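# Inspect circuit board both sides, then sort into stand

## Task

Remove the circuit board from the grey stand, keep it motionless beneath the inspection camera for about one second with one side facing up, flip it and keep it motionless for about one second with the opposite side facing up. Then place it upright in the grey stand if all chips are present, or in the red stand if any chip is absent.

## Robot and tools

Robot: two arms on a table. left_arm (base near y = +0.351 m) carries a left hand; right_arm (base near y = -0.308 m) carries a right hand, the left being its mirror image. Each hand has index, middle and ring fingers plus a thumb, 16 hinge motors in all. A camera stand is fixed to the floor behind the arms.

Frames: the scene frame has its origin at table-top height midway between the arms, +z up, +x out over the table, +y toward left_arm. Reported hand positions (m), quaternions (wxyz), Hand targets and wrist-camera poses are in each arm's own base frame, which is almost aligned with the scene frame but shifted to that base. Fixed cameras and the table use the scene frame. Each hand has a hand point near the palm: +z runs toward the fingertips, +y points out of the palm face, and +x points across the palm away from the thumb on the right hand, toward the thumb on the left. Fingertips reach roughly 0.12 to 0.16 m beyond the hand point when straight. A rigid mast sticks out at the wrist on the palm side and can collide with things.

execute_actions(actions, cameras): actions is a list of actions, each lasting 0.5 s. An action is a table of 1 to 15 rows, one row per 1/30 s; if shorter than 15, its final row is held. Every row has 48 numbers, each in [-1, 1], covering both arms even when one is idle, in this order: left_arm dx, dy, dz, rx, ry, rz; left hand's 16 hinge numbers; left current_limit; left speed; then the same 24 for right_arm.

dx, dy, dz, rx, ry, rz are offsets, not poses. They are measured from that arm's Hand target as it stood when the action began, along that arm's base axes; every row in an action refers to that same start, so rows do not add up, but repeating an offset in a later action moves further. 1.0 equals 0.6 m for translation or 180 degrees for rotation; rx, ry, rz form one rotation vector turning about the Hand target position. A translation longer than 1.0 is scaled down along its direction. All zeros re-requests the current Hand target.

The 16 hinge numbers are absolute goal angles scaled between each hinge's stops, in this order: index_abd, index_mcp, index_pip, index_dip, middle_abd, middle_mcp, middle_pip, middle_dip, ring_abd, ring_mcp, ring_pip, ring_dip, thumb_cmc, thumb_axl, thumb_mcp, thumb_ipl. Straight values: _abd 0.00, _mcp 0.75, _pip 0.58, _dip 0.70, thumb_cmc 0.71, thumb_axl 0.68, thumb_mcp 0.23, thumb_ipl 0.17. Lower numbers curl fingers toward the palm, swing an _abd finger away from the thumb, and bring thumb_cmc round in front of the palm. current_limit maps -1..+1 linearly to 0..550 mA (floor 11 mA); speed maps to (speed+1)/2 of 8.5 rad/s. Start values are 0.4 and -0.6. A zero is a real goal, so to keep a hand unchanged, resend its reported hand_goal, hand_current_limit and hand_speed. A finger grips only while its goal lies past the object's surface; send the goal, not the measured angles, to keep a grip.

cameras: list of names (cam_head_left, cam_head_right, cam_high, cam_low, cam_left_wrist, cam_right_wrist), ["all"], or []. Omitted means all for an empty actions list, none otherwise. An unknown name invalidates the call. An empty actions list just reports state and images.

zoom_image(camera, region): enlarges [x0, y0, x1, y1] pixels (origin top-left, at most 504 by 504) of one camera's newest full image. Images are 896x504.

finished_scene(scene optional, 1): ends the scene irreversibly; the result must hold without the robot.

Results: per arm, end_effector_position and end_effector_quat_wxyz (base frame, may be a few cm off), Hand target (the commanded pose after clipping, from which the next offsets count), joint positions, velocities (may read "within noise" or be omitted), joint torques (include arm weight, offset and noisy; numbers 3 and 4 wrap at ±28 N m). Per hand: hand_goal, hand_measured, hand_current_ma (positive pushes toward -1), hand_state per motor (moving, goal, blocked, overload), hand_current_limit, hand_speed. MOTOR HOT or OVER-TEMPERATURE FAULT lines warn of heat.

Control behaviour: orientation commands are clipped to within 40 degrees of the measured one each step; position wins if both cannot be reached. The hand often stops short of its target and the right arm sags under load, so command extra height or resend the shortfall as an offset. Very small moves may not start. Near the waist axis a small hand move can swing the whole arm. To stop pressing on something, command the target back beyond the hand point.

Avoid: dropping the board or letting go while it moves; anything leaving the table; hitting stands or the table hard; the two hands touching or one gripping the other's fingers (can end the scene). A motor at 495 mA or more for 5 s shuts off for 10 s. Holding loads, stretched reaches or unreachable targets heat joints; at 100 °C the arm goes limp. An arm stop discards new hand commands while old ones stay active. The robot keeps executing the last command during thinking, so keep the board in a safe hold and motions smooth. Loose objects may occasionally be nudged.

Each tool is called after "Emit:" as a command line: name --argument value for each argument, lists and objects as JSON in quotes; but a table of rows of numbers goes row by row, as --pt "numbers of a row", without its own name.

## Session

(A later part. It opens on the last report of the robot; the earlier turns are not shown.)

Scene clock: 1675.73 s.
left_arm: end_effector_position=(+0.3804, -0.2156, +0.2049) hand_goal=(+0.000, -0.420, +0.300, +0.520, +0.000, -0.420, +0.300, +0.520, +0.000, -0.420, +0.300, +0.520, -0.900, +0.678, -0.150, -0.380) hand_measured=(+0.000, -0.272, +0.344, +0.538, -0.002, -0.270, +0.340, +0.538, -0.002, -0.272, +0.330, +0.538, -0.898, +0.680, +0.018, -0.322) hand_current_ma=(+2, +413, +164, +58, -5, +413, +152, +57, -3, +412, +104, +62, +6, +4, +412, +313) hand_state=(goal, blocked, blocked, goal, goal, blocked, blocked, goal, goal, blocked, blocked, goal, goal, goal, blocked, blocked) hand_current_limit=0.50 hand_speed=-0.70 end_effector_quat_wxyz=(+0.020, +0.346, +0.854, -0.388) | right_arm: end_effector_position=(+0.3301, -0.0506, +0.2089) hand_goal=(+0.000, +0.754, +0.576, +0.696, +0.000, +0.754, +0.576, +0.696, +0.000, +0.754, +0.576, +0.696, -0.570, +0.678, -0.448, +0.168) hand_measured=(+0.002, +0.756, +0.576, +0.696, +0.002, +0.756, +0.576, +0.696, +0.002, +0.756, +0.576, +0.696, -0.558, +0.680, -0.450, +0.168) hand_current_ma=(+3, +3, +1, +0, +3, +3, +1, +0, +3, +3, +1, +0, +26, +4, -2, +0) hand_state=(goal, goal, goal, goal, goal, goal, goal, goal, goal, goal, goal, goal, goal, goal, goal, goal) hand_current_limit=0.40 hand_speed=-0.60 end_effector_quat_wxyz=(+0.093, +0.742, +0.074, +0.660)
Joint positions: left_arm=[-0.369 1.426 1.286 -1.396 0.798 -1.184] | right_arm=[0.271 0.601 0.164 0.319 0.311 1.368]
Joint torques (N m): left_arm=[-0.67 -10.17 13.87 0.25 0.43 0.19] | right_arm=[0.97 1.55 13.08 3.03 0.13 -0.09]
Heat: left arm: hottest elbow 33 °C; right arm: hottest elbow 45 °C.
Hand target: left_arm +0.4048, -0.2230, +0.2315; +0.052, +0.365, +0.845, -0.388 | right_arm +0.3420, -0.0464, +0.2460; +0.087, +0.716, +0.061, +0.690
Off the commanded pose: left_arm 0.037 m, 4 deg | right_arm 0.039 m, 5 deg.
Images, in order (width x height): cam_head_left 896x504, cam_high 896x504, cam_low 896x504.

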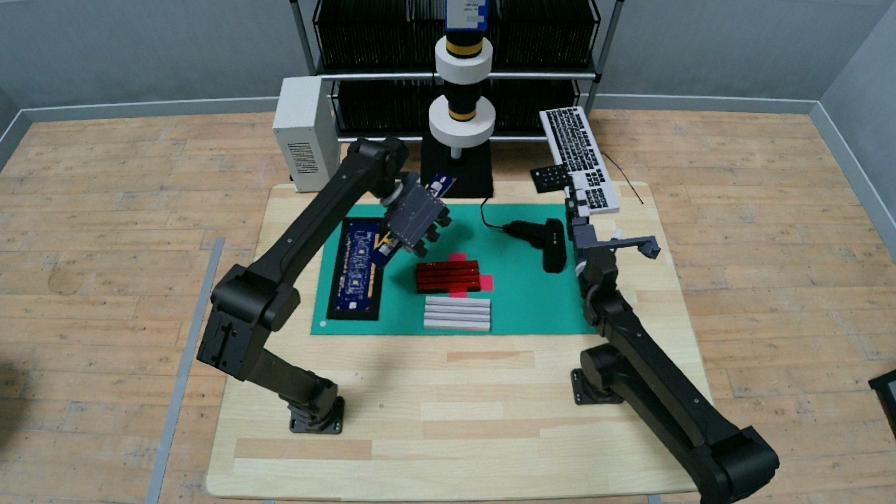

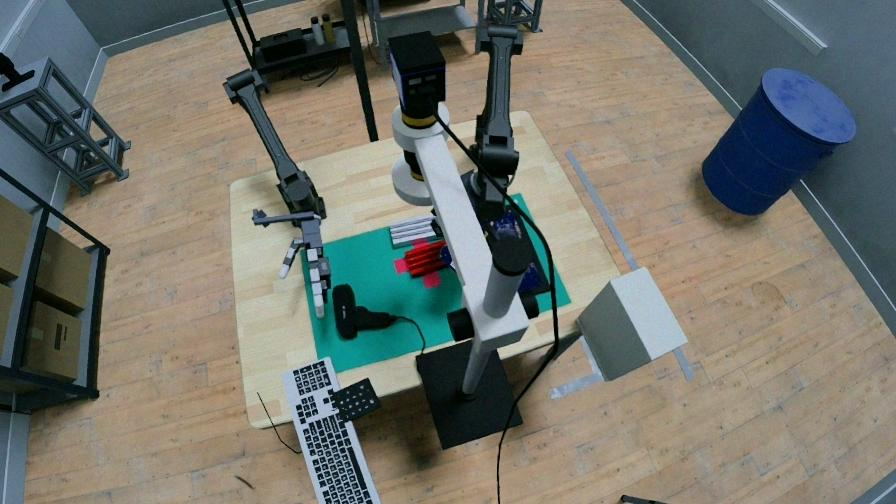

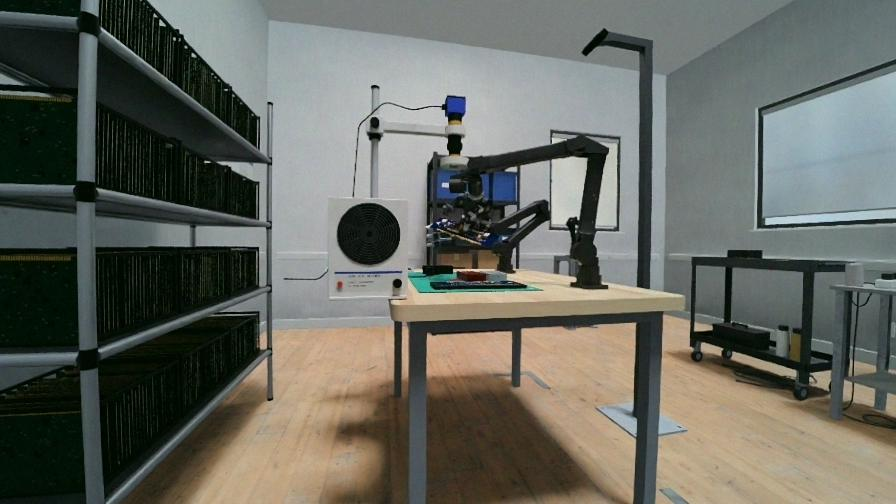

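Emit:
execute_actions --actions '[[[-0.05,-0.027,0,0.046,-0.046,-0.067,0,-0.42,0.3,0.52,0,-0.42,0.3,0.52,0,-0.42,0.3,0.52,-0.9,0.678,-0.15,-0.38,0.5,-0.7,0,0,0,0,0,0,0,0.754,0.576,0.696,0,0.754,0.576,0.696,0,0.754,0.576,0.696,-0.571,0.678,-0.449,0.168,0.4,-0.6]],[[-0.05,-0.027,0,0.046,-0.046,-0.067,0,-0.42,0.3,0.52,0,-0.42,0.3,0.52,0,-0.42,0.3,0.52,-0.9,0.678,-0.15,-0.38,0.5,-0.7,0,0,0,0,0,0,0,0.754,0.576,0.696,0,0.754,0.576,0.696,0,0.754,0.576,0.696,-0.571,0.678,-0.449,0.168,0.4,-0.6]],[[-0.05,-0.027,0,0.046,-0.046,-0.067,0,-0.42,0.3,0.52,0,-0.42,0.3,0.52,0,-0.42,0.3,0.52,-0.9,0.678,-0.15,-0.38,0.5,-0.7,0,0,0,0,0,0,0,0.754,0.576,0.696,0,0.754,0.576,0.696,0,0.754,0.576,0.696,-0.571,0.678,-0.449,0.168,0.4,-0.6]],[[0,0,0,0,0,0,0,-0.42,0.3,0.52,0,-0.42,0.3,0.52,0,-0.42,0.3,0.52,-0.9,0.678,-0.15,-0.38,0.5,-0.7,0,0,0,0,0,0,0,0.754,0.576,0.696,0,0.754,0.576,0.696,0,0.754,0.576,0.696,-0.571,0.678,-0.449,0.168,0.4,-0.6]]]' --cameras '["cam_low","cam_head_left","cam_high","cam_left_wrist"]'

Emit:
zoom_image --camera "cam_head_left" --region '[340, 90, 580, 340]'

Emit:
zoom_image --camera "cam_low" --region '[390, 90, 590, 310]'

Scene clock: 1690.90 s.
left_arm: end_effector_position=(+0.3155, -0.2730, +0.2258) hand_goal=(+0.000, -0.420, +0.300, +0.520, +0.000, -0.420, +0.300, +0.520, +0.000, -0.420, +0.300, +0.520, -0.900, +0.678, -0.150, -0.380) hand_measured=(+0.002, -0.272, +0.344, +0.538, -0.002, -0.270, +0.340, +0.538, -0.002, -0.272, +0.330, +0.538, -0.898, +0.680, +0.018, -0.322) hand_current_ma=(+3, +413, +164, +57, -3, +413, +152, +57, -2, +413, +104, +62, +7, +4, +412, +312) hand_state=(goal, blocked, blocked, goal, goal, blocked, blocked, goal, goal, blocked, blocked, goal, goal, goal, blocked, blocked) hand_current_limit=0.50 hand_speed=-0.70 end_effector_quat_wxyz=(+0.019, +0.673, +0.730, -0.116) | right_arm: end_effector_position=(+0.3301, -0.0506, +0.2089) hand_goal=(+0.000, +0.754, +0.576, +0.696, +0.000, +0.754, +0.576, +0.696, +0.000, +0.754, +0.576, +0.696, -0.570, +0.678, -0.448, +0.168) hand_measured=(+0.002, +0.756, +0.576, +0.696, +0.002, +0.756, +0.576, +0.696, +0.002, +0.756, +0.576, +0.696, -0.558, +0.680, -0.450, +0.168) hand_current_ma=(+3, +3, +1, +0, +3, +3, +1, +0, +3, +3, +1, +0, +26, +4, -2, +0) hand_state=(goal, goal, goal, goal, goal, goal, goal, goal, goal, goal, goal, goal, goal, goal, goal, goal) hand_current_limit=0.40 hand_speed=-0.60 end_effector_quat_wxyz=(+0.093, +0.742, +0.074, +0.660)
Joint positions: left_arm=[-0.805 1.298 1.223 -1.444 0.23 -0.891] | right_arm=[0.271 0.601 0.164 0.319 0.311 1.368]
Joint torques (N m): left_arm=[-1.14 -10.64 7.82 0.64 -0.24 0.11] | right_arm=[1.2 1.08 12.86 2.99 0.15 -0.12]
Heat: left arm: hottest elbow 35 °C; right arm: hottest elbow 45 °C.
Hand target: left_arm +0.3148, -0.2716, +0.2315; +0.029, +0.680, +0.724, -0.113 | right_arm +0.3420, -0.0464, +0.2460; +0.087, +0.716, +0.061, +0.690
Off the commanded pose: left_arm 0.006 m, 2 deg | right_arm 0.039 m, 5 deg.
Images, in order (width x height): cam_head_left 896x504, cam_high 896x504, cam_low 896x504, cam_left_wrist 896x504.

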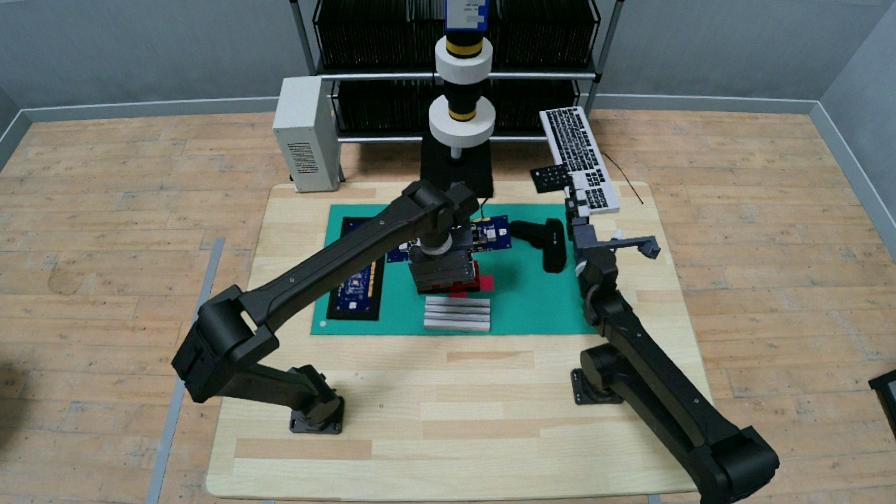

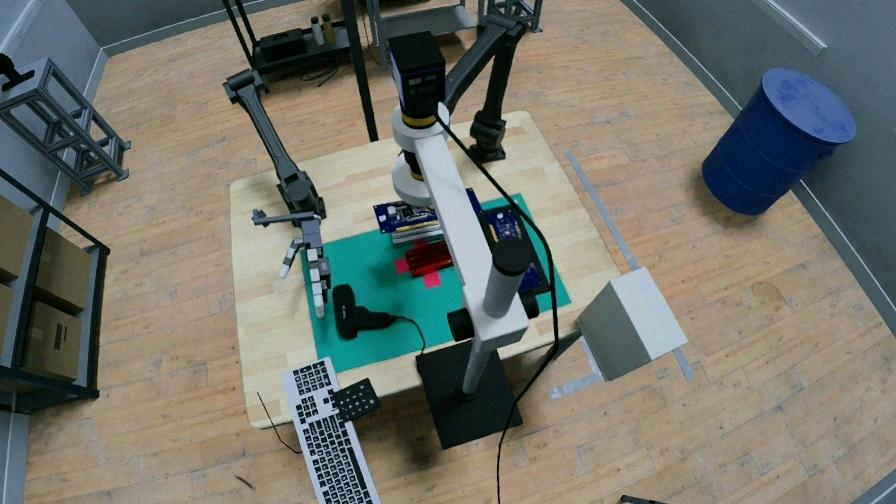

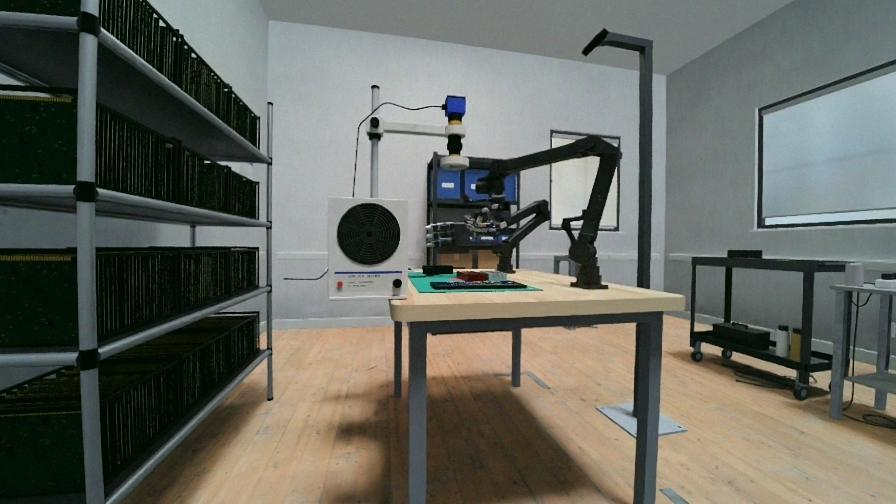

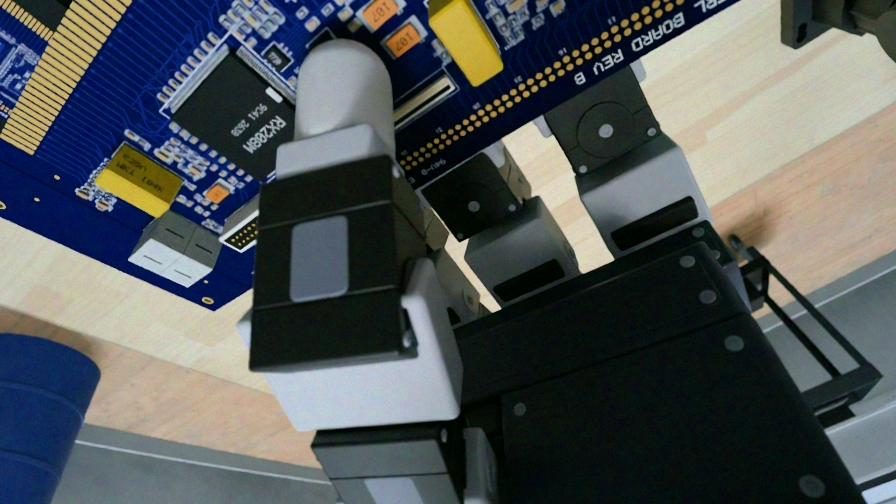

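Scaled by 2.016 from the camera's 896x504 image, which has a finer 1280x720 frame.

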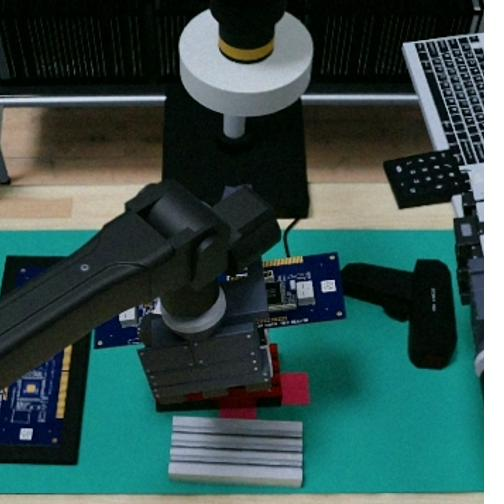

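Scaled by 2.291 from the camera's 896x504 image, which has a finer 1280x720 frame.

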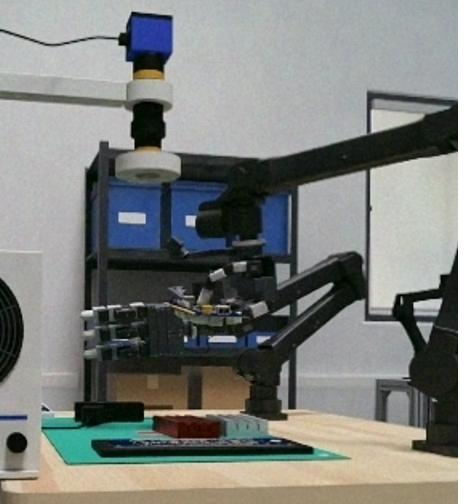

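Emit:
execute_actions --actions '[[[0.023,-0.045,-0.03,0,0,0,0,-0.42,0.3,0.52,0,-0.42,0.3,0.52,0,-0.42,0.3,0.52,-0.9,0.678,-0.15,-0.38,0.5,-0.7,0,0,0,0,0,0,0,0.754,0.576,0.696,0,0.754,0.576,0.696,0,0.754,0.576,0.696,-0.571,0.678,-0.449,0.168,0.4,-0.6]],[[0,0,0,0,0,0,0,-0.42,0.3,0.52,0,-0.42,0.3,0.52,0,-0.42,0.3,0.52,-0.9,0.678,-0.15,-0.38,0.5,-0.7,0,0,0,0,0,0,0,0.754,0.576,0.696,0,0.754,0.576,0.696,0,0.754,0.576,0.696,-0.571,0.678,-0.449,0.168,0.4,-0.6]],[[0,0,0,0,0,0,0,-0.42,0.3,0.52,0,-0.42,0.3,0.52,0,-0.42,0.3,0.52,-0.9,0.678,-0.15,-0.38,0.5,-0.7,0,0,0,0,0,0,0,0.754,0.576,0.696,0,0.754,0.576,0.696,0,0.754,0.576,0.696,-0.571,0.678,-0.449,0.168,0.4,-0.6]],[[0,0,0,0,0,0,0,-0.42,0.3,0.52,0,-0.42,0.3,0.52,0,-0.42,0.3,0.52,-0.9,0.678,-0.15,-0.38,0.5,-0.7,0,0,0,0,0,0,0,0.754,0.576,0.696,0,0.754,0.576,0.696,0,0.754,0.576,0.696,-0.571,0.678,-0.449,0.168,0.4,-0.6]]]' --cameras '["cam_head_left","cam_high"]'

Emit:
zoom_image --camera "cam_head_left" --region '[360, 90, 560, 320]'

Emit:
zoom_image --camera "cam_high" --region '[350, 150, 510, 270]'

Scene clock: 1768.73 s.
left_arm: end_effector_position=(+0.3269, -0.2853, +0.2046) hand_goal=(+0.000, -0.420, +0.300, +0.520, +0.000, -0.420, +0.300, +0.520, +0.000, -0.420, +0.300, +0.520, -0.900, +0.678, -0.150, -0.380) hand_measured=(+0.002, -0.272, +0.344, +0.538, -0.002, -0.270, +0.340, +0.538, -0.002, -0.272, +0.330, +0.538, -0.898, +0.680, +0.018, -0.322) hand_current_ma=(+3, +413, +164, +57, -3, +413, +152, +57, -2, +413, +104, +62, +7, +4, +413, +312) hand_state=(goal, blocked, blocked, goal, goal, blocked, blocked, goal, goal, blocked, blocked, goal, goal, goal, blocked, blocked) hand_current_limit=0.50 hand_speed=-0.70 end_effector_quat_wxyz=(+0.012, +0.673, +0.731, -0.115) | right_arm: end_effector_position=(+0.3301, -0.0506, +0.2089) hand_goal=(+0.000, +0.754, +0.576, +0.696, +0.000, +0.754, +0.576, +0.696, +0.000, +0.754, +0.576, +0.696, -0.570, +0.678, -0.448, +0.168) hand_measured=(+0.002, +0.756, +0.576, +0.696, +0.002, +0.756, +0.576, +0.696, +0.002, +0.756, +0.576, +0.696, -0.558, +0.680, -0.450, +0.168) hand_current_ma=(+3, +3, +1, +0, +3, +3, +1, +0, +3, +3, +1, +0, +26, +4, -2, +0) hand_state=(goal, goal, goal, goal, goal, goal, goal, goal, goal, goal, goal, goal, goal, goal, goal, goal) hand_current_limit=0.40 hand_speed=-0.60 end_effector_quat_wxyz=(+0.093, +0.742, +0.074, +0.660)
Joint positions: left_arm=[-0.806 1.357 1.223 -1.398 0.229 -0.894] | right_arm=[0.271 0.601 0.164 0.319 0.311 1.368]
Joint torques (N m): left_arm=[-2.37 -9.82 9.68 1.16 -0.23 -0.06] | right_arm=[1.55 1.2 13.03 2.86 0.11 -0.13]
Heat: left arm: hottest elbow 30 °C; right arm: hottest elbow 45 °C.
Hand target: left_arm +0.3286, -0.2986, +0.2135; +0.029, +0.680, +0.724, -0.113 | right_arm +0.3420, -0.0464, +0.2460; +0.087, +0.716, +0.061, +0.690
Off the commanded pose: left_arm 0.016 m, 2 deg | right_arm 0.039 m, 5 deg.
Images, in order (width x height): cam_head_left 896x504, cam_high 896x504.

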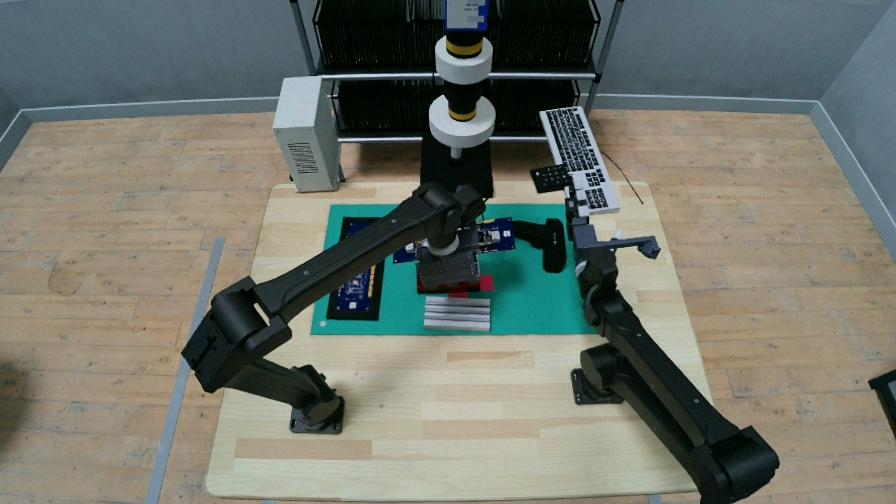

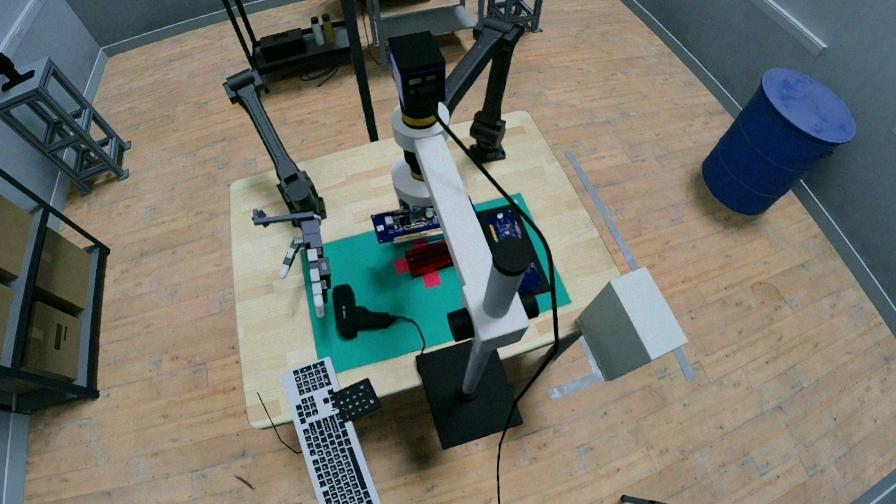

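Scaled by 2.191 from the camera's 896x504 image, which has a finer 1280x720 frame.

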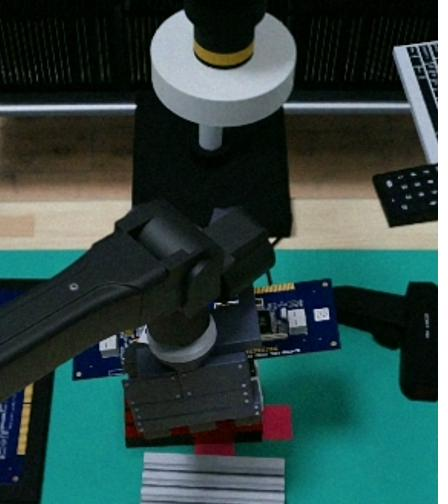

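Scaled by 3.150 from the camera's 896x504 image, which has a finer 1280x720 frame.

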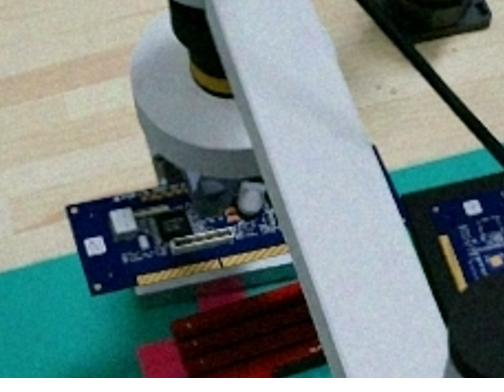

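Emit:
execute_actions --actions '[[[0.075,0,0,0,0,0,0,-0.42,0.3,0.52,0,-0.42,0.3,0.52,0,-0.42,0.3,0.52,-0.9,0.678,-0.15,-0.38,0.5,-0.7,0,0,0,0,0,0,0,0.754,0.576,0.696,0,0.754,0.576,0.696,0,0.754,0.576,0.696,-0.571,0.678,-0.449,0.168,0.4,-0.6]],[[0.08,0,0,0,0,0,0,-0.42,0.3,0.52,0,-0.42,0.3,0.52,0,-0.42,0.3,0.52,-0.9,0.678,-0.15,-0.38,0.5,-0.7,0,0,0,0,0,0,0,0.754,0.576,0.696,0,0.754,0.576,0.696,0,0.754,0.576,0.696,-0.571,0.678,-0.449,0.168,0.4,-0.6]]]' --cameras '["cam_head_left","cam_low"]'

Scene clock: 1798.27 s.
left_arm: end_effector_position=(+0.4004, -0.2817, +0.1850) hand_goal=(+0.000, -0.420, +0.300, +0.520, +0.000, -0.420, +0.300, +0.520, +0.000, -0.420, +0.300, +0.520, -0.900, +0.678, -0.150, -0.380) hand_measured=(+0.002, -0.272, +0.344, +0.538, -0.002, -0.270, +0.340, +0.538, -0.002, -0.272, +0.330, +0.538, -0.898, +0.680, +0.018, -0.322) hand_current_ma=(+3, +412, +164, +57, -3, +413, +152, +57, -2, +412, +104, +62, +7, +4, +413, +312) hand_state=(goal, blocked, blocked, goal, goal, blocked, blocked, goal, goal, blocked, blocked, goal, goal, goal, blocked, blocked) hand_current_limit=0.50 hand_speed=-0.70 end_effector_quat_wxyz=(-0.004, +0.672, +0.731, -0.115) | right_arm: end_effector_position=(+0.3301, -0.0506, +0.2089) hand_goal=(+0.000, +0.754, +0.576, +0.696, +0.000, +0.754, +0.576, +0.696, +0.000, +0.754, +0.576, +0.696, -0.570, +0.678, -0.448, +0.168) hand_measured=(+0.002, +0.756, +0.576, +0.696, +0.002, +0.756, +0.576, +0.696, +0.002, +0.756, +0.576, +0.696, -0.558, +0.680, -0.450, +0.168) hand_current_ma=(+3, +3, +1, +0, +3, +3, +1, +0, +3, +3, +1, +0, +26, +4, -2, +0) hand_state=(goal, goal, goal, goal, goal, goal, goal, goal, goal, goal, goal, goal, goal, goal, goal, goal) hand_current_limit=0.40 hand_speed=-0.60 end_effector_quat_wxyz=(+0.093, +0.742, +0.074, +0.660)
Joint positions: left_arm=[-0.681 1.525 1.352 -1.421 0.23 -0.762] | right_arm=[0.271 0.601 0.164 0.319 0.311 1.368]
Joint torques (N m): left_arm=[-0.38 -11.93 13.98 0.25 0.08 0.11] | right_arm=[0.85 1.32 13.08 2.85 0.14 -0.1]
Heat: left arm: hottest elbow 31 °C; right arm: hottest elbow 46 °C.
Hand target: left_arm +0.4216, -0.2986, +0.2135; +0.029, +0.680, +0.724, -0.113 | right_arm +0.3420, -0.0464, +0.2460; +0.087, +0.716, +0.061, +0.690
Off the commanded pose: left_arm 0.039 m, 4 deg | right_arm 0.039 m, 5 deg.
Images, in order (width x height): cam_head_left 896x504, cam_low 896x504.

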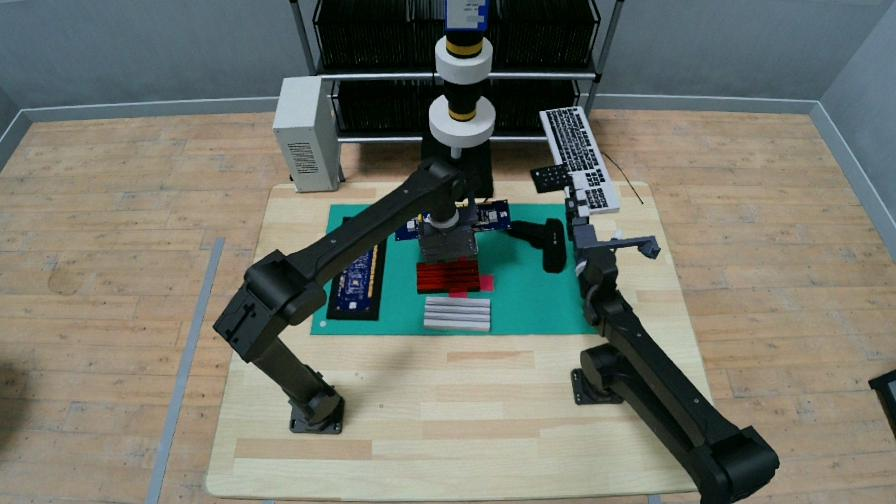

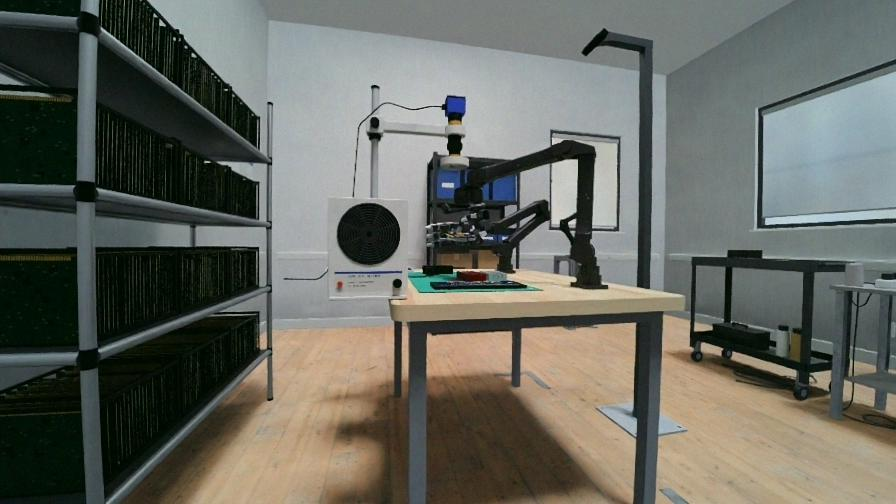

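Emit:
zoom_image --camera "cam_low" --region '[400, 130, 600, 300]'

Emit:
zoom_image --camera "cam_head_left" --region '[360, 140, 560, 260]'

Scaled by 2.520 from the camera's 896x504 image, which has a finer 1280x720 frame.

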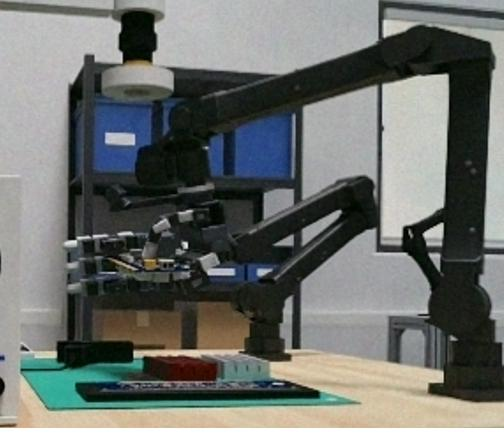

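Scaled by 2.520 from the camera's 896x504 image, which has a finer 1280x720 frame.

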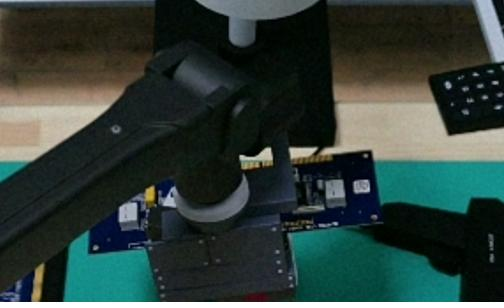

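Emit:
execute_actions --actions '[[[0,0,0,0.045,-0.045,0,0,-0.42,0.3,0.52,0,-0.42,0.3,0.52,0,-0.42,0.3,0.52,-0.9,0.678,-0.15,-0.38,0.5,-0.7,0,0,0,0,0,0,0,0.754,0.576,0.696,0,0.754,0.576,0.696,0,0.754,0.576,0.696,-0.571,0.678,-0.449,0.168,0.4,-0.6]],[[0,0,0,0,0,0,0,-0.42,0.3,0.52,0,-0.42,0.3,0.52,0,-0.42,0.3,0.52,-0.9,0.678,-0.15,-0.38,0.5,-0.7,0,0,0,0,0,0,0,0.754,0.576,0.696,0,0.754,0.576,0.696,0,0.754,0.576,0.696,-0.571,0.678,-0.449,0.168,0.4,-0.6]]]' --cameras '["cam_low","cam_left_wrist"]'

Scene clock: 1818.97 s.
left_arm: end_effector_position=(+0.4077, -0.2864, +0.1963) hand_goal=(+0.000, -0.420, +0.300, +0.520, +0.000, -0.420, +0.300, +0.520, +0.000, -0.420, +0.300, +0.520, -0.900, +0.678, -0.150, -0.380) hand_measured=(+0.002, -0.272, +0.344, +0.538, -0.002, -0.270, +0.340, +0.538, +0.000, -0.272, +0.330, +0.538, -0.898, +0.680, +0.018, -0.322) hand_current_ma=(+3, +413, +164, +57, -3, +413, +152, +57, -2, +413, +104, +62, +7, +4, +413, +312) hand_state=(goal, blocked, blocked, goal, goal, blocked, blocked, goal, goal, blocked, blocked, goal, goal, goal, blocked, blocked) hand_current_limit=0.50 hand_speed=-0.70 end_effector_quat_wxyz=(+0.005, +0.688, +0.726, -0.018) | right_arm: end_effector_position=(+0.3301, -0.0506, +0.2089) hand_goal=(+0.000, +0.754, +0.576, +0.696, +0.000, +0.754, +0.576, +0.696, +0.000, +0.754, +0.576, +0.696, -0.570, +0.678, -0.448, +0.168) hand_measured=(+0.002, +0.756, +0.576, +0.696, +0.002, +0.756, +0.576, +0.696, +0.002, +0.756, +0.576, +0.696, -0.558, +0.680, -0.450, +0.168) hand_current_ma=(+3, +3, +1, +0, +3, +3, +1, +0, +3, +3, +1, +0, +26, +4, -2, +0) hand_state=(goal, goal, goal, goal, goal, goal, goal, goal, goal, goal, goal, goal, goal, goal, goal, goal) hand_current_limit=0.40 hand_speed=-0.60 end_effector_quat_wxyz=(+0.093, +0.742, +0.074, +0.660)
Joint positions: left_arm=[-0.754 1.525 1.352 -1.389 0.036 -0.808] | right_arm=[0.271 0.601 0.164 0.319 0.311 1.368]
Joint torques (N m): left_arm=[-1.73 -12.28 11.45 1.11 -0.52 -0.11] | right_arm=[1.32 1.44 12.89 3 0.12 -0.13]
Heat: left arm: hottest elbow 34 °C; right arm: hottest elbow 46 °C.
Hand target: left_arm +0.4216, -0.2986, +0.2135; +0.032, +0.687, +0.726, -0.013 | right_arm +0.3420, -0.0464, +0.2460; +0.087, +0.716, +0.061, +0.690
Off the commanded pose: left_arm 0.025 m, 3 deg | right_arm 0.039 m, 5 deg.
Images, in order (width x height): cam_low 896x504, cam_left_wrist 896x504.

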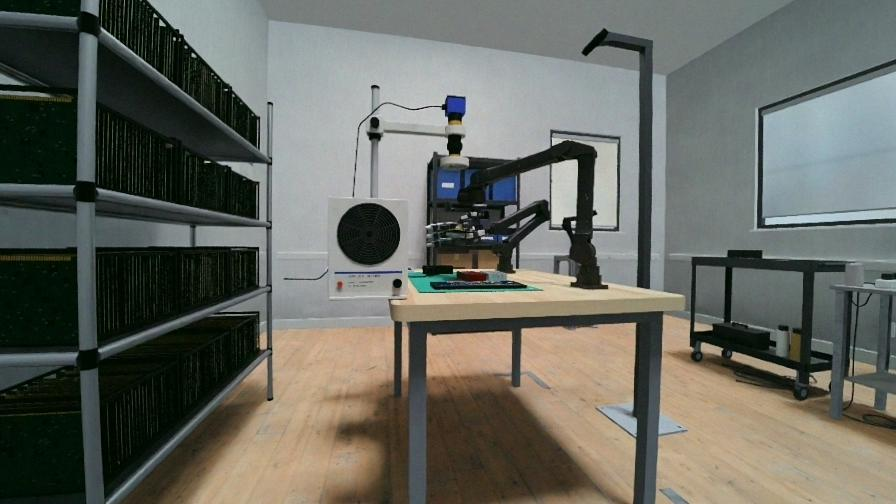

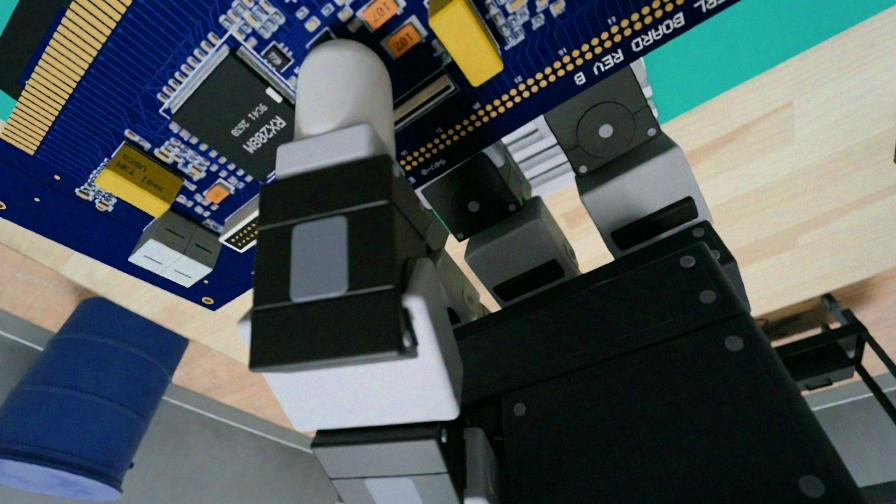

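Emit:
execute_actions --actions '[[[0.009,-0.0123,0,0,0,-0.111,0,-0.42,0.3,0.52,0,-0.42,0.3,0.52,0,-0.42,0.3,0.52,-0.9,0.678,-0.15,-0.38,0.5,-0.7,0,0,0,0,0,0,0,0.754,0.576,0.696,0,0.754,0.576,0.696,0,0.754,0.576,0.696,-0.571,0.678,-0.449,0.168,0.4,-0.6]],[[0.008,-0.013,-0.0075,-0.0327,-0.0449,-0.1056,0,-0.42,0.3,0.52,0,-0.42,0.3,0.52,0,-0.42,0.3,0.52,-0.9,0.678,-0.15,-0.38,0.5,-0.7,0,0,0,0,0,0,0,0.754,0.576,0.696,0,0.754,0.576,0.696,0,0.754,0.576,0.696,-0.571,0.678,-0.449,0.168,0.4,-0.6]],[[0,0,0,0,0,0,0,-0.42,0.3,0.52,0,-0.42,0.3,0.52,0,-0.42,0.3,0.52,-0.9,0.678,-0.15,-0.38,0.5,-0.7,0,0,0,0,0,0,0,0.754,0.576,0.696,0,0.754,0.576,0.696,0,0.754,0.576,0.696,-0.571,0.678,-0.449,0.168,0.4,-0.6]]]' --cameras '["cam_head_left","cam_low"]'

Scene clock: 1954.27 s.
left_arm: end_effector_position=(+0.4293, -0.3134, +0.2006) hand_goal=(+0.000, -0.420, +0.300, +0.520, +0.000, -0.420, +0.300, +0.520, +0.000, -0.420, +0.300, +0.520, -0.900, +0.678, -0.150, -0.380) hand_measured=(+0.002, -0.272, +0.344, +0.538, -0.002, -0.270, +0.340, +0.538, +0.000, -0.272, +0.330, +0.538, -0.898, +0.680, +0.018, -0.324) hand_current_ma=(+3, +412, +164, +57, -2, +412, +152, +57, +0, +412, +104, +62, +7, +4, +412, +308) hand_state=(goal, blocked, blocked, goal, goal, blocked, blocked, goal, goal, blocked, blocked, goal, goal, goal, blocked, blocked) hand_current_limit=0.50 hand_speed=-0.70 end_effector_quat_wxyz=(+0.091, +0.886, +0.455, -0.002) | right_arm: end_effector_position=(+0.3301, -0.0506, +0.2089) hand_goal=(+0.000, +0.754, +0.576, +0.696, +0.000, +0.754, +0.576, +0.696, +0.000, +0.754, +0.576, +0.696, -0.570, +0.678, -0.448, +0.168) hand_measured=(+0.002, +0.756, +0.576, +0.696, +0.002, +0.756, +0.576, +0.696, +0.002, +0.756, +0.576, +0.696, -0.558, +0.680, -0.450, +0.168) hand_current_ma=(+3, +3, +1, +0, +3, +3, +1, +0, +3, +3, +1, +0, +26, +4, -2, +0) hand_state=(goal, goal, goal, goal, goal, goal, goal, goal, goal, goal, goal, goal, goal, goal, goal, goal) hand_current_limit=0.40 hand_speed=-0.60 end_effector_quat_wxyz=(+0.093, +0.742, +0.074, +0.660)
Joint positions: left_arm=[-0.651 1.427 1.21 -1.189 0.082 -0.037] | right_arm=[0.271 0.601 0.164 0.319 0.311 1.368]
Joint torques (N m): left_arm=[0.21 -12.75 7.94 1.73 0.24 0.07] | right_arm=[1.38 1.32 12.98 2.89 0.1 -0.11]
Heat: left arm: hottest elbow 34 °C; right arm: hottest elbow 46 °C.
Hand target: left_arm +0.4318, -0.3138, +0.2090; +0.108, +0.886, +0.450, +0.003 | right_arm +0.3420, -0.0464, +0.2460; +0.087, +0.716, +0.061, +0.690
Off the commanded pose: left_arm 0.009 m, 2 deg | right_arm 0.039 m, 5 deg.
Images, in order (width x height): cam_head_left 896x504, cam_low 896x504.

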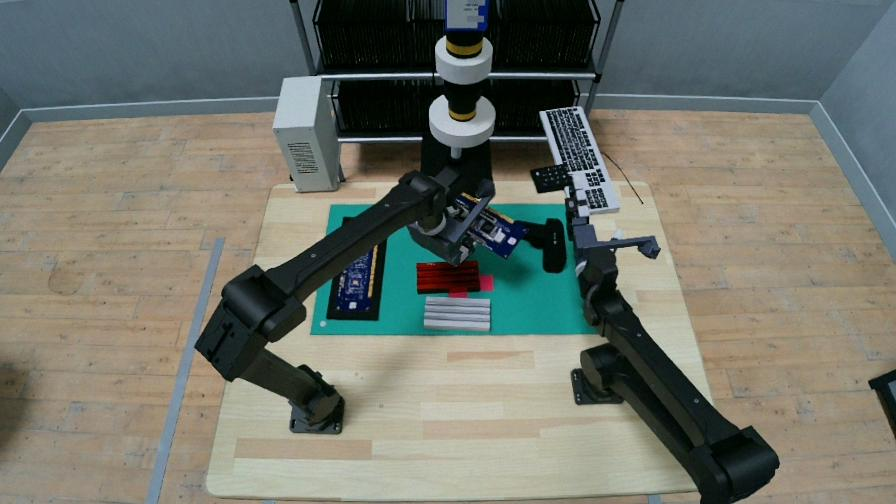

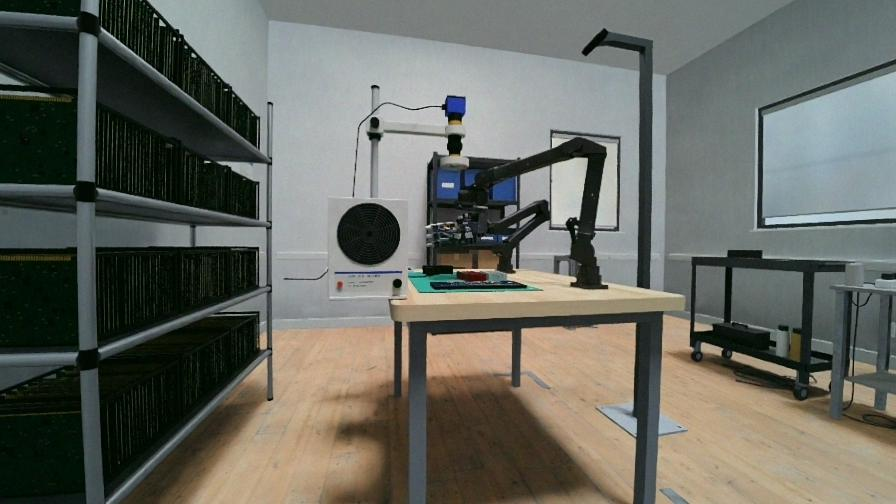

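Emit:
execute_actions --actions '[[[0.052,0.002,0.047,-0.0653,-0.0899,0.011,0,-0.42,0.3,0.52,0,-0.42,0.3,0.52,0,-0.42,0.3,0.52,-0.9,0.678,-0.15,-0.38,0.5,-0.7,0,0,0,0,0,0,0,0.754,0.576,0.696,0,0.754,0.576,0.696,0,0.754,0.576,0.696,-0.571,0.678,-0.449,0.168,0.4,-0.6]],[[0.034,-0.003,0.06,-0.0777,-0.1151,0.0055,0,-0.42,0.3,0.52,0,-0.42,0.3,0.52,0,-0.42,0.3,0.52,-0.9,0.678,-0.15,-0.38,0.5,-0.7,0,0,0,0,0,0,0,0.754,0.576,0.696,0,0.754,0.576,0.696,0,0.754,0.576,0.696,-0.571,0.678,-0.449,0.168,0.4,-0.6]],[[0,0,0,0,0,0,0,-0.42,0.3,0.52,0,-0.42,0.3,0.52,0,-0.42,0.3,0.52,-0.9,0.678,-0.15,-0.38,0.5,-0.7,0,0,0,0,0,0,0,0.754,0.576,0.696,0,0.754,0.576,0.696,0,0.754,0.576,0.696,-0.571,0.678,-0.449,0.168,0.4,-0.6]]]' --cameras '["cam_head_left","cam_low","cam_left_wrist"]'

Scene clock: 1969.23 s.
left_arm: end_effector_position=(+0.4765, -0.3212, +0.2727) hand_goal=(+0.000, -0.420, +0.300, +0.520, +0.000, -0.420, +0.300, +0.520, +0.000, -0.420, +0.300, +0.520, -0.900, +0.678, -0.150, -0.380) hand_measured=(+0.002, -0.272, +0.344, +0.538, -0.002, -0.270, +0.340, +0.538, +0.000, -0.272, +0.330, +0.538, -0.898, +0.680, +0.018, -0.324) hand_current_ma=(+4, +413, +164, +57, -2, +413, +152, +57, +0, +412, +104, +62, +7, +4, +412, +306) hand_state=(goal, blocked, blocked, goal, goal, blocked, blocked, goal, goal, blocked, blocked, goal, goal, goal, blocked, blocked) hand_current_limit=0.50 hand_speed=-0.70 end_effector_quat_wxyz=(+0.430, +0.788, +0.404, +0.175) | right_arm: end_effector_position=(+0.3301, -0.0506, +0.2089) hand_goal=(+0.000, +0.754, +0.576, +0.696, +0.000, +0.754, +0.576, +0.696, +0.000, +0.754, +0.576, +0.696, -0.570, +0.678, -0.448, +0.168) hand_measured=(+0.002, +0.756, +0.576, +0.696, +0.002, +0.756, +0.576, +0.696, +0.002, +0.756, +0.576, +0.696, -0.558, +0.680, -0.450, +0.168) hand_current_ma=(+3, +3, +1, +0, +3, +3, +1, +0, +3, +3, +1, +0, +26, +4, -2, +0) hand_state=(goal, goal, goal, goal, goal, goal, goal, goal, goal, goal, goal, goal, goal, goal, goal, goal) hand_current_limit=0.40 hand_speed=-0.60 end_effector_quat_wxyz=(+0.093, +0.742, +0.074, +0.660)
Joint positions: left_arm=[-0.612 1.28 0.828 -0.155 0.082 -0.03] | right_arm=[0.271 0.601 0.164 0.319 0.311 1.368]
Joint torques (N m): left_arm=[0.44 -8.7 8.42 3.41 0.15 0.04] | right_arm=[0.67 1.2 12.97 2.99 0.11 -0.13]
Heat: left arm: hottest elbow 32 °C; right arm: hottest elbow 46 °C.
Hand target: left_arm +0.4834, -0.3144, +0.2732; +0.436, +0.783, +0.404, +0.183 | right_arm +0.3420, -0.0464, +0.2460; +0.087, +0.716, +0.061, +0.690
Off the commanded pose: left_arm 0.010 m, 1 deg | right_arm 0.039 m, 5 deg.
Images, in order (width x height): cam_head_left 896x504, cam_low 896x504, cam_left_wrist 896x504.

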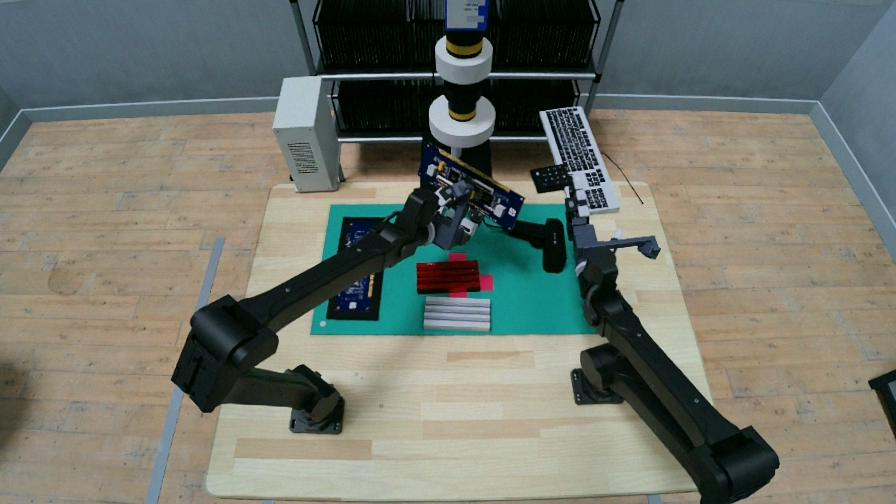

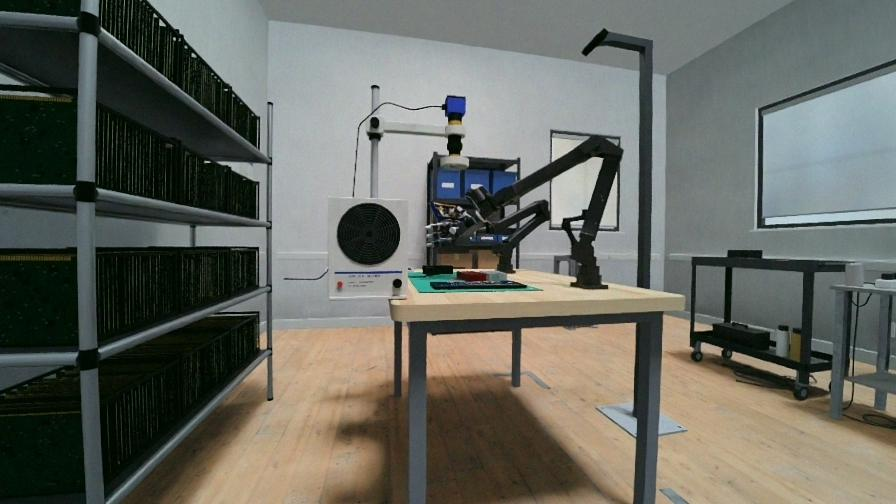

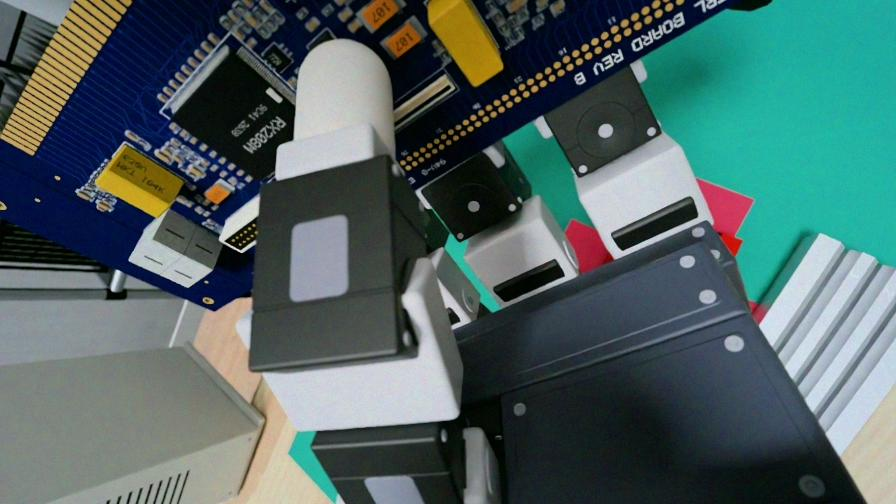

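Emit:
execute_actions --actions '[[[0.0005,0.0195,0.005,-0.0757,-0.1165,0.0055,0,-0.42,0.3,0.52,0,-0.42,0.3,0.52,0,-0.42,0.3,0.52,-0.9,0.678,-0.15,-0.38,0.5,-0.7,0,0,0,0,0,0,0,0.754,0.576,0.696,0,0.754,0.576,0.696,0,0.754,0.576,0.696,-0.571,0.678,-0.449,0.168,0.4,-0.6]],[[-0.0055,0.023,0.025,-0.0736,-0.1178,0.0055,0,-0.42,0.3,0.52,0,-0.42,0.3,0.52,0,-0.42,0.3,0.52,-0.9,0.678,-0.15,-0.38,0.5,-0.7,0,0,0,0,0,0,0,0.754,0.576,0.696,0,0.754,0.576,0.696,0,0.754,0.576,0.696,-0.571,0.678,-0.449,0.168,0.4,-0.6]],[[0,0,0,0,0,0,0,-0.42,0.3,0.52,0,-0.42,0.3,0.52,0,-0.42,0.3,0.52,-0.9,0.678,-0.15,-0.38,0.5,-0.7,0,0,0,0,0,0,0,0.754,0.576,0.696,0,0.754,0.576,0.696,0,0.754,0.576,0.696,-0.571,0.678,-0.449,0.168,0.4,-0.6]]]' --cameras '["cam_head_left","cam_low","cam_left_wrist"]'

Scene clock: 1980.97 s.
left_arm: end_effector_position=(+0.4679, -0.2958, +0.2664) hand_goal=(+0.000, -0.420, +0.300, +0.520, +0.000, -0.420, +0.300, +0.520, +0.000, -0.420, +0.300, +0.520, -0.900, +0.678, -0.150, -0.380) hand_measured=(+0.002, -0.272, +0.344, +0.536, -0.002, -0.270, +0.340, +0.536, +0.000, -0.272, +0.330, +0.538, -0.898, +0.680, +0.018, -0.326) hand_current_ma=(+4, +412, +164, +56, -2, +413, +152, +55, +0, +412, +104, +62, +7, +4, +413, +297) hand_state=(goal, blocked, blocked, goal, goal, blocked, blocked, goal, goal, blocked, blocked, goal, goal, goal, blocked, blocked) hand_current_limit=0.50 hand_speed=-0.70 end_effector_quat_wxyz=(+0.697, +0.569, +0.274, +0.340) | right_arm: end_effector_position=(+0.3301, -0.0506, +0.2089) hand_goal=(+0.000, +0.754, +0.576, +0.696, +0.000, +0.754, +0.576, +0.696, +0.000, +0.754, +0.576, +0.696, -0.570, +0.678, -0.448, +0.168) hand_measured=(+0.002, +0.756, +0.576, +0.696, +0.002, +0.756, +0.576, +0.696, +0.002, +0.756, +0.576, +0.696, -0.558, +0.680, -0.450, +0.168) hand_current_ma=(+3, +3, +1, +0, +3, +3, +1, +0, +3, +3, +1, +0, +26, +4, -2, +0) hand_state=(goal, goal, goal, goal, goal, goal, goal, goal, goal, goal, goal, goal, goal, goal, goal, goal) hand_current_limit=0.40 hand_speed=-0.60 end_effector_quat_wxyz=(+0.093, +0.742, +0.074, +0.660)
Joint positions: left_arm=[-0.578 1.803 0.641 1.368 0.089 -0.014] | right_arm=[0.271 0.601 0.164 0.319 0.311 1.368]
Joint torques (N m): left_arm=[0.44 -12.28 8.27 3.23 0.07 -0.01] | right_arm=[1.14 1.38 12.97 2.86 0.13 -0.12]
Heat: left arm: hottest elbow 32 °C; right arm: hottest elbow 46 °C.
Hand target: left_arm +0.4804, -0.2889, +0.2912; +0.714, +0.539, +0.264, +0.360 | right_arm +0.3420, -0.0464, +0.2460; +0.087, +0.716, +0.061, +0.690
Off the commanded pose: left_arm 0.029 m, 5 deg | right_arm 0.039 m, 5 deg.
Images, in order (width x height): cam_head_left 896x504, cam_low 896x504, cam_left_wrist 896x504.

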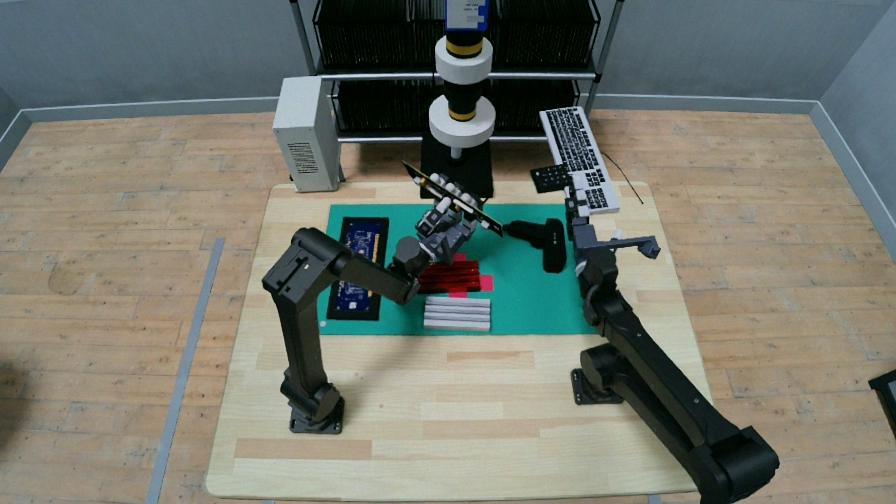

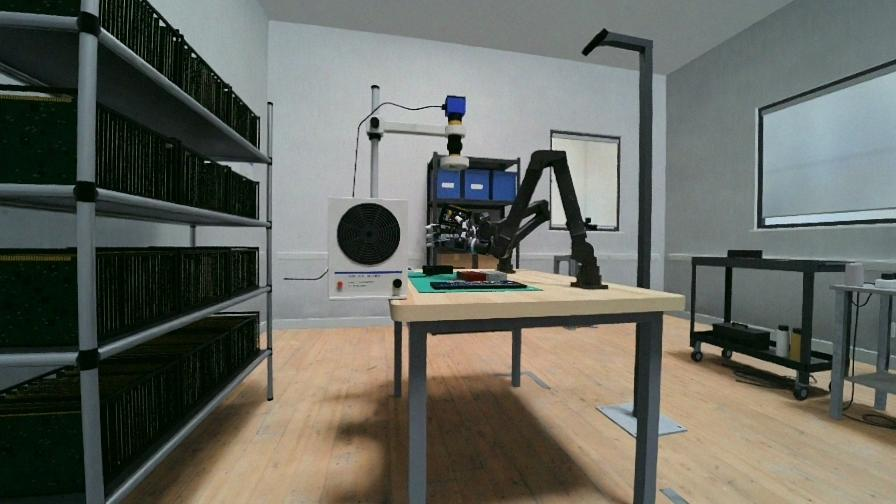

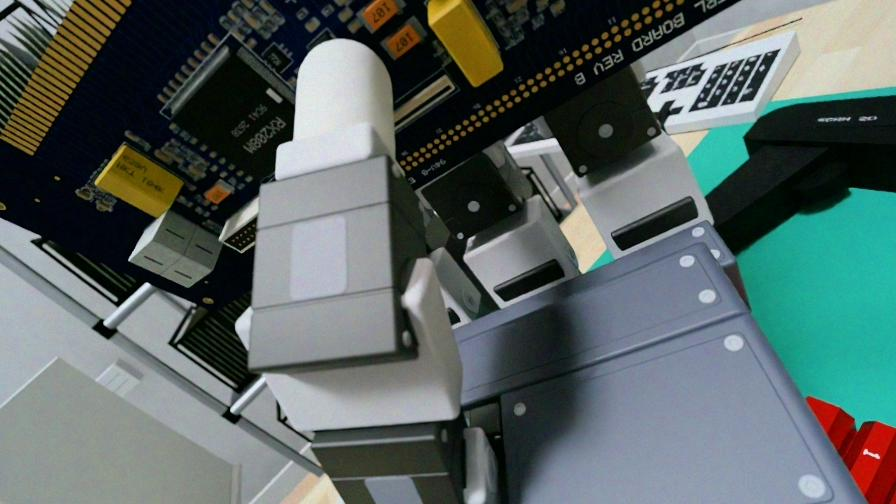

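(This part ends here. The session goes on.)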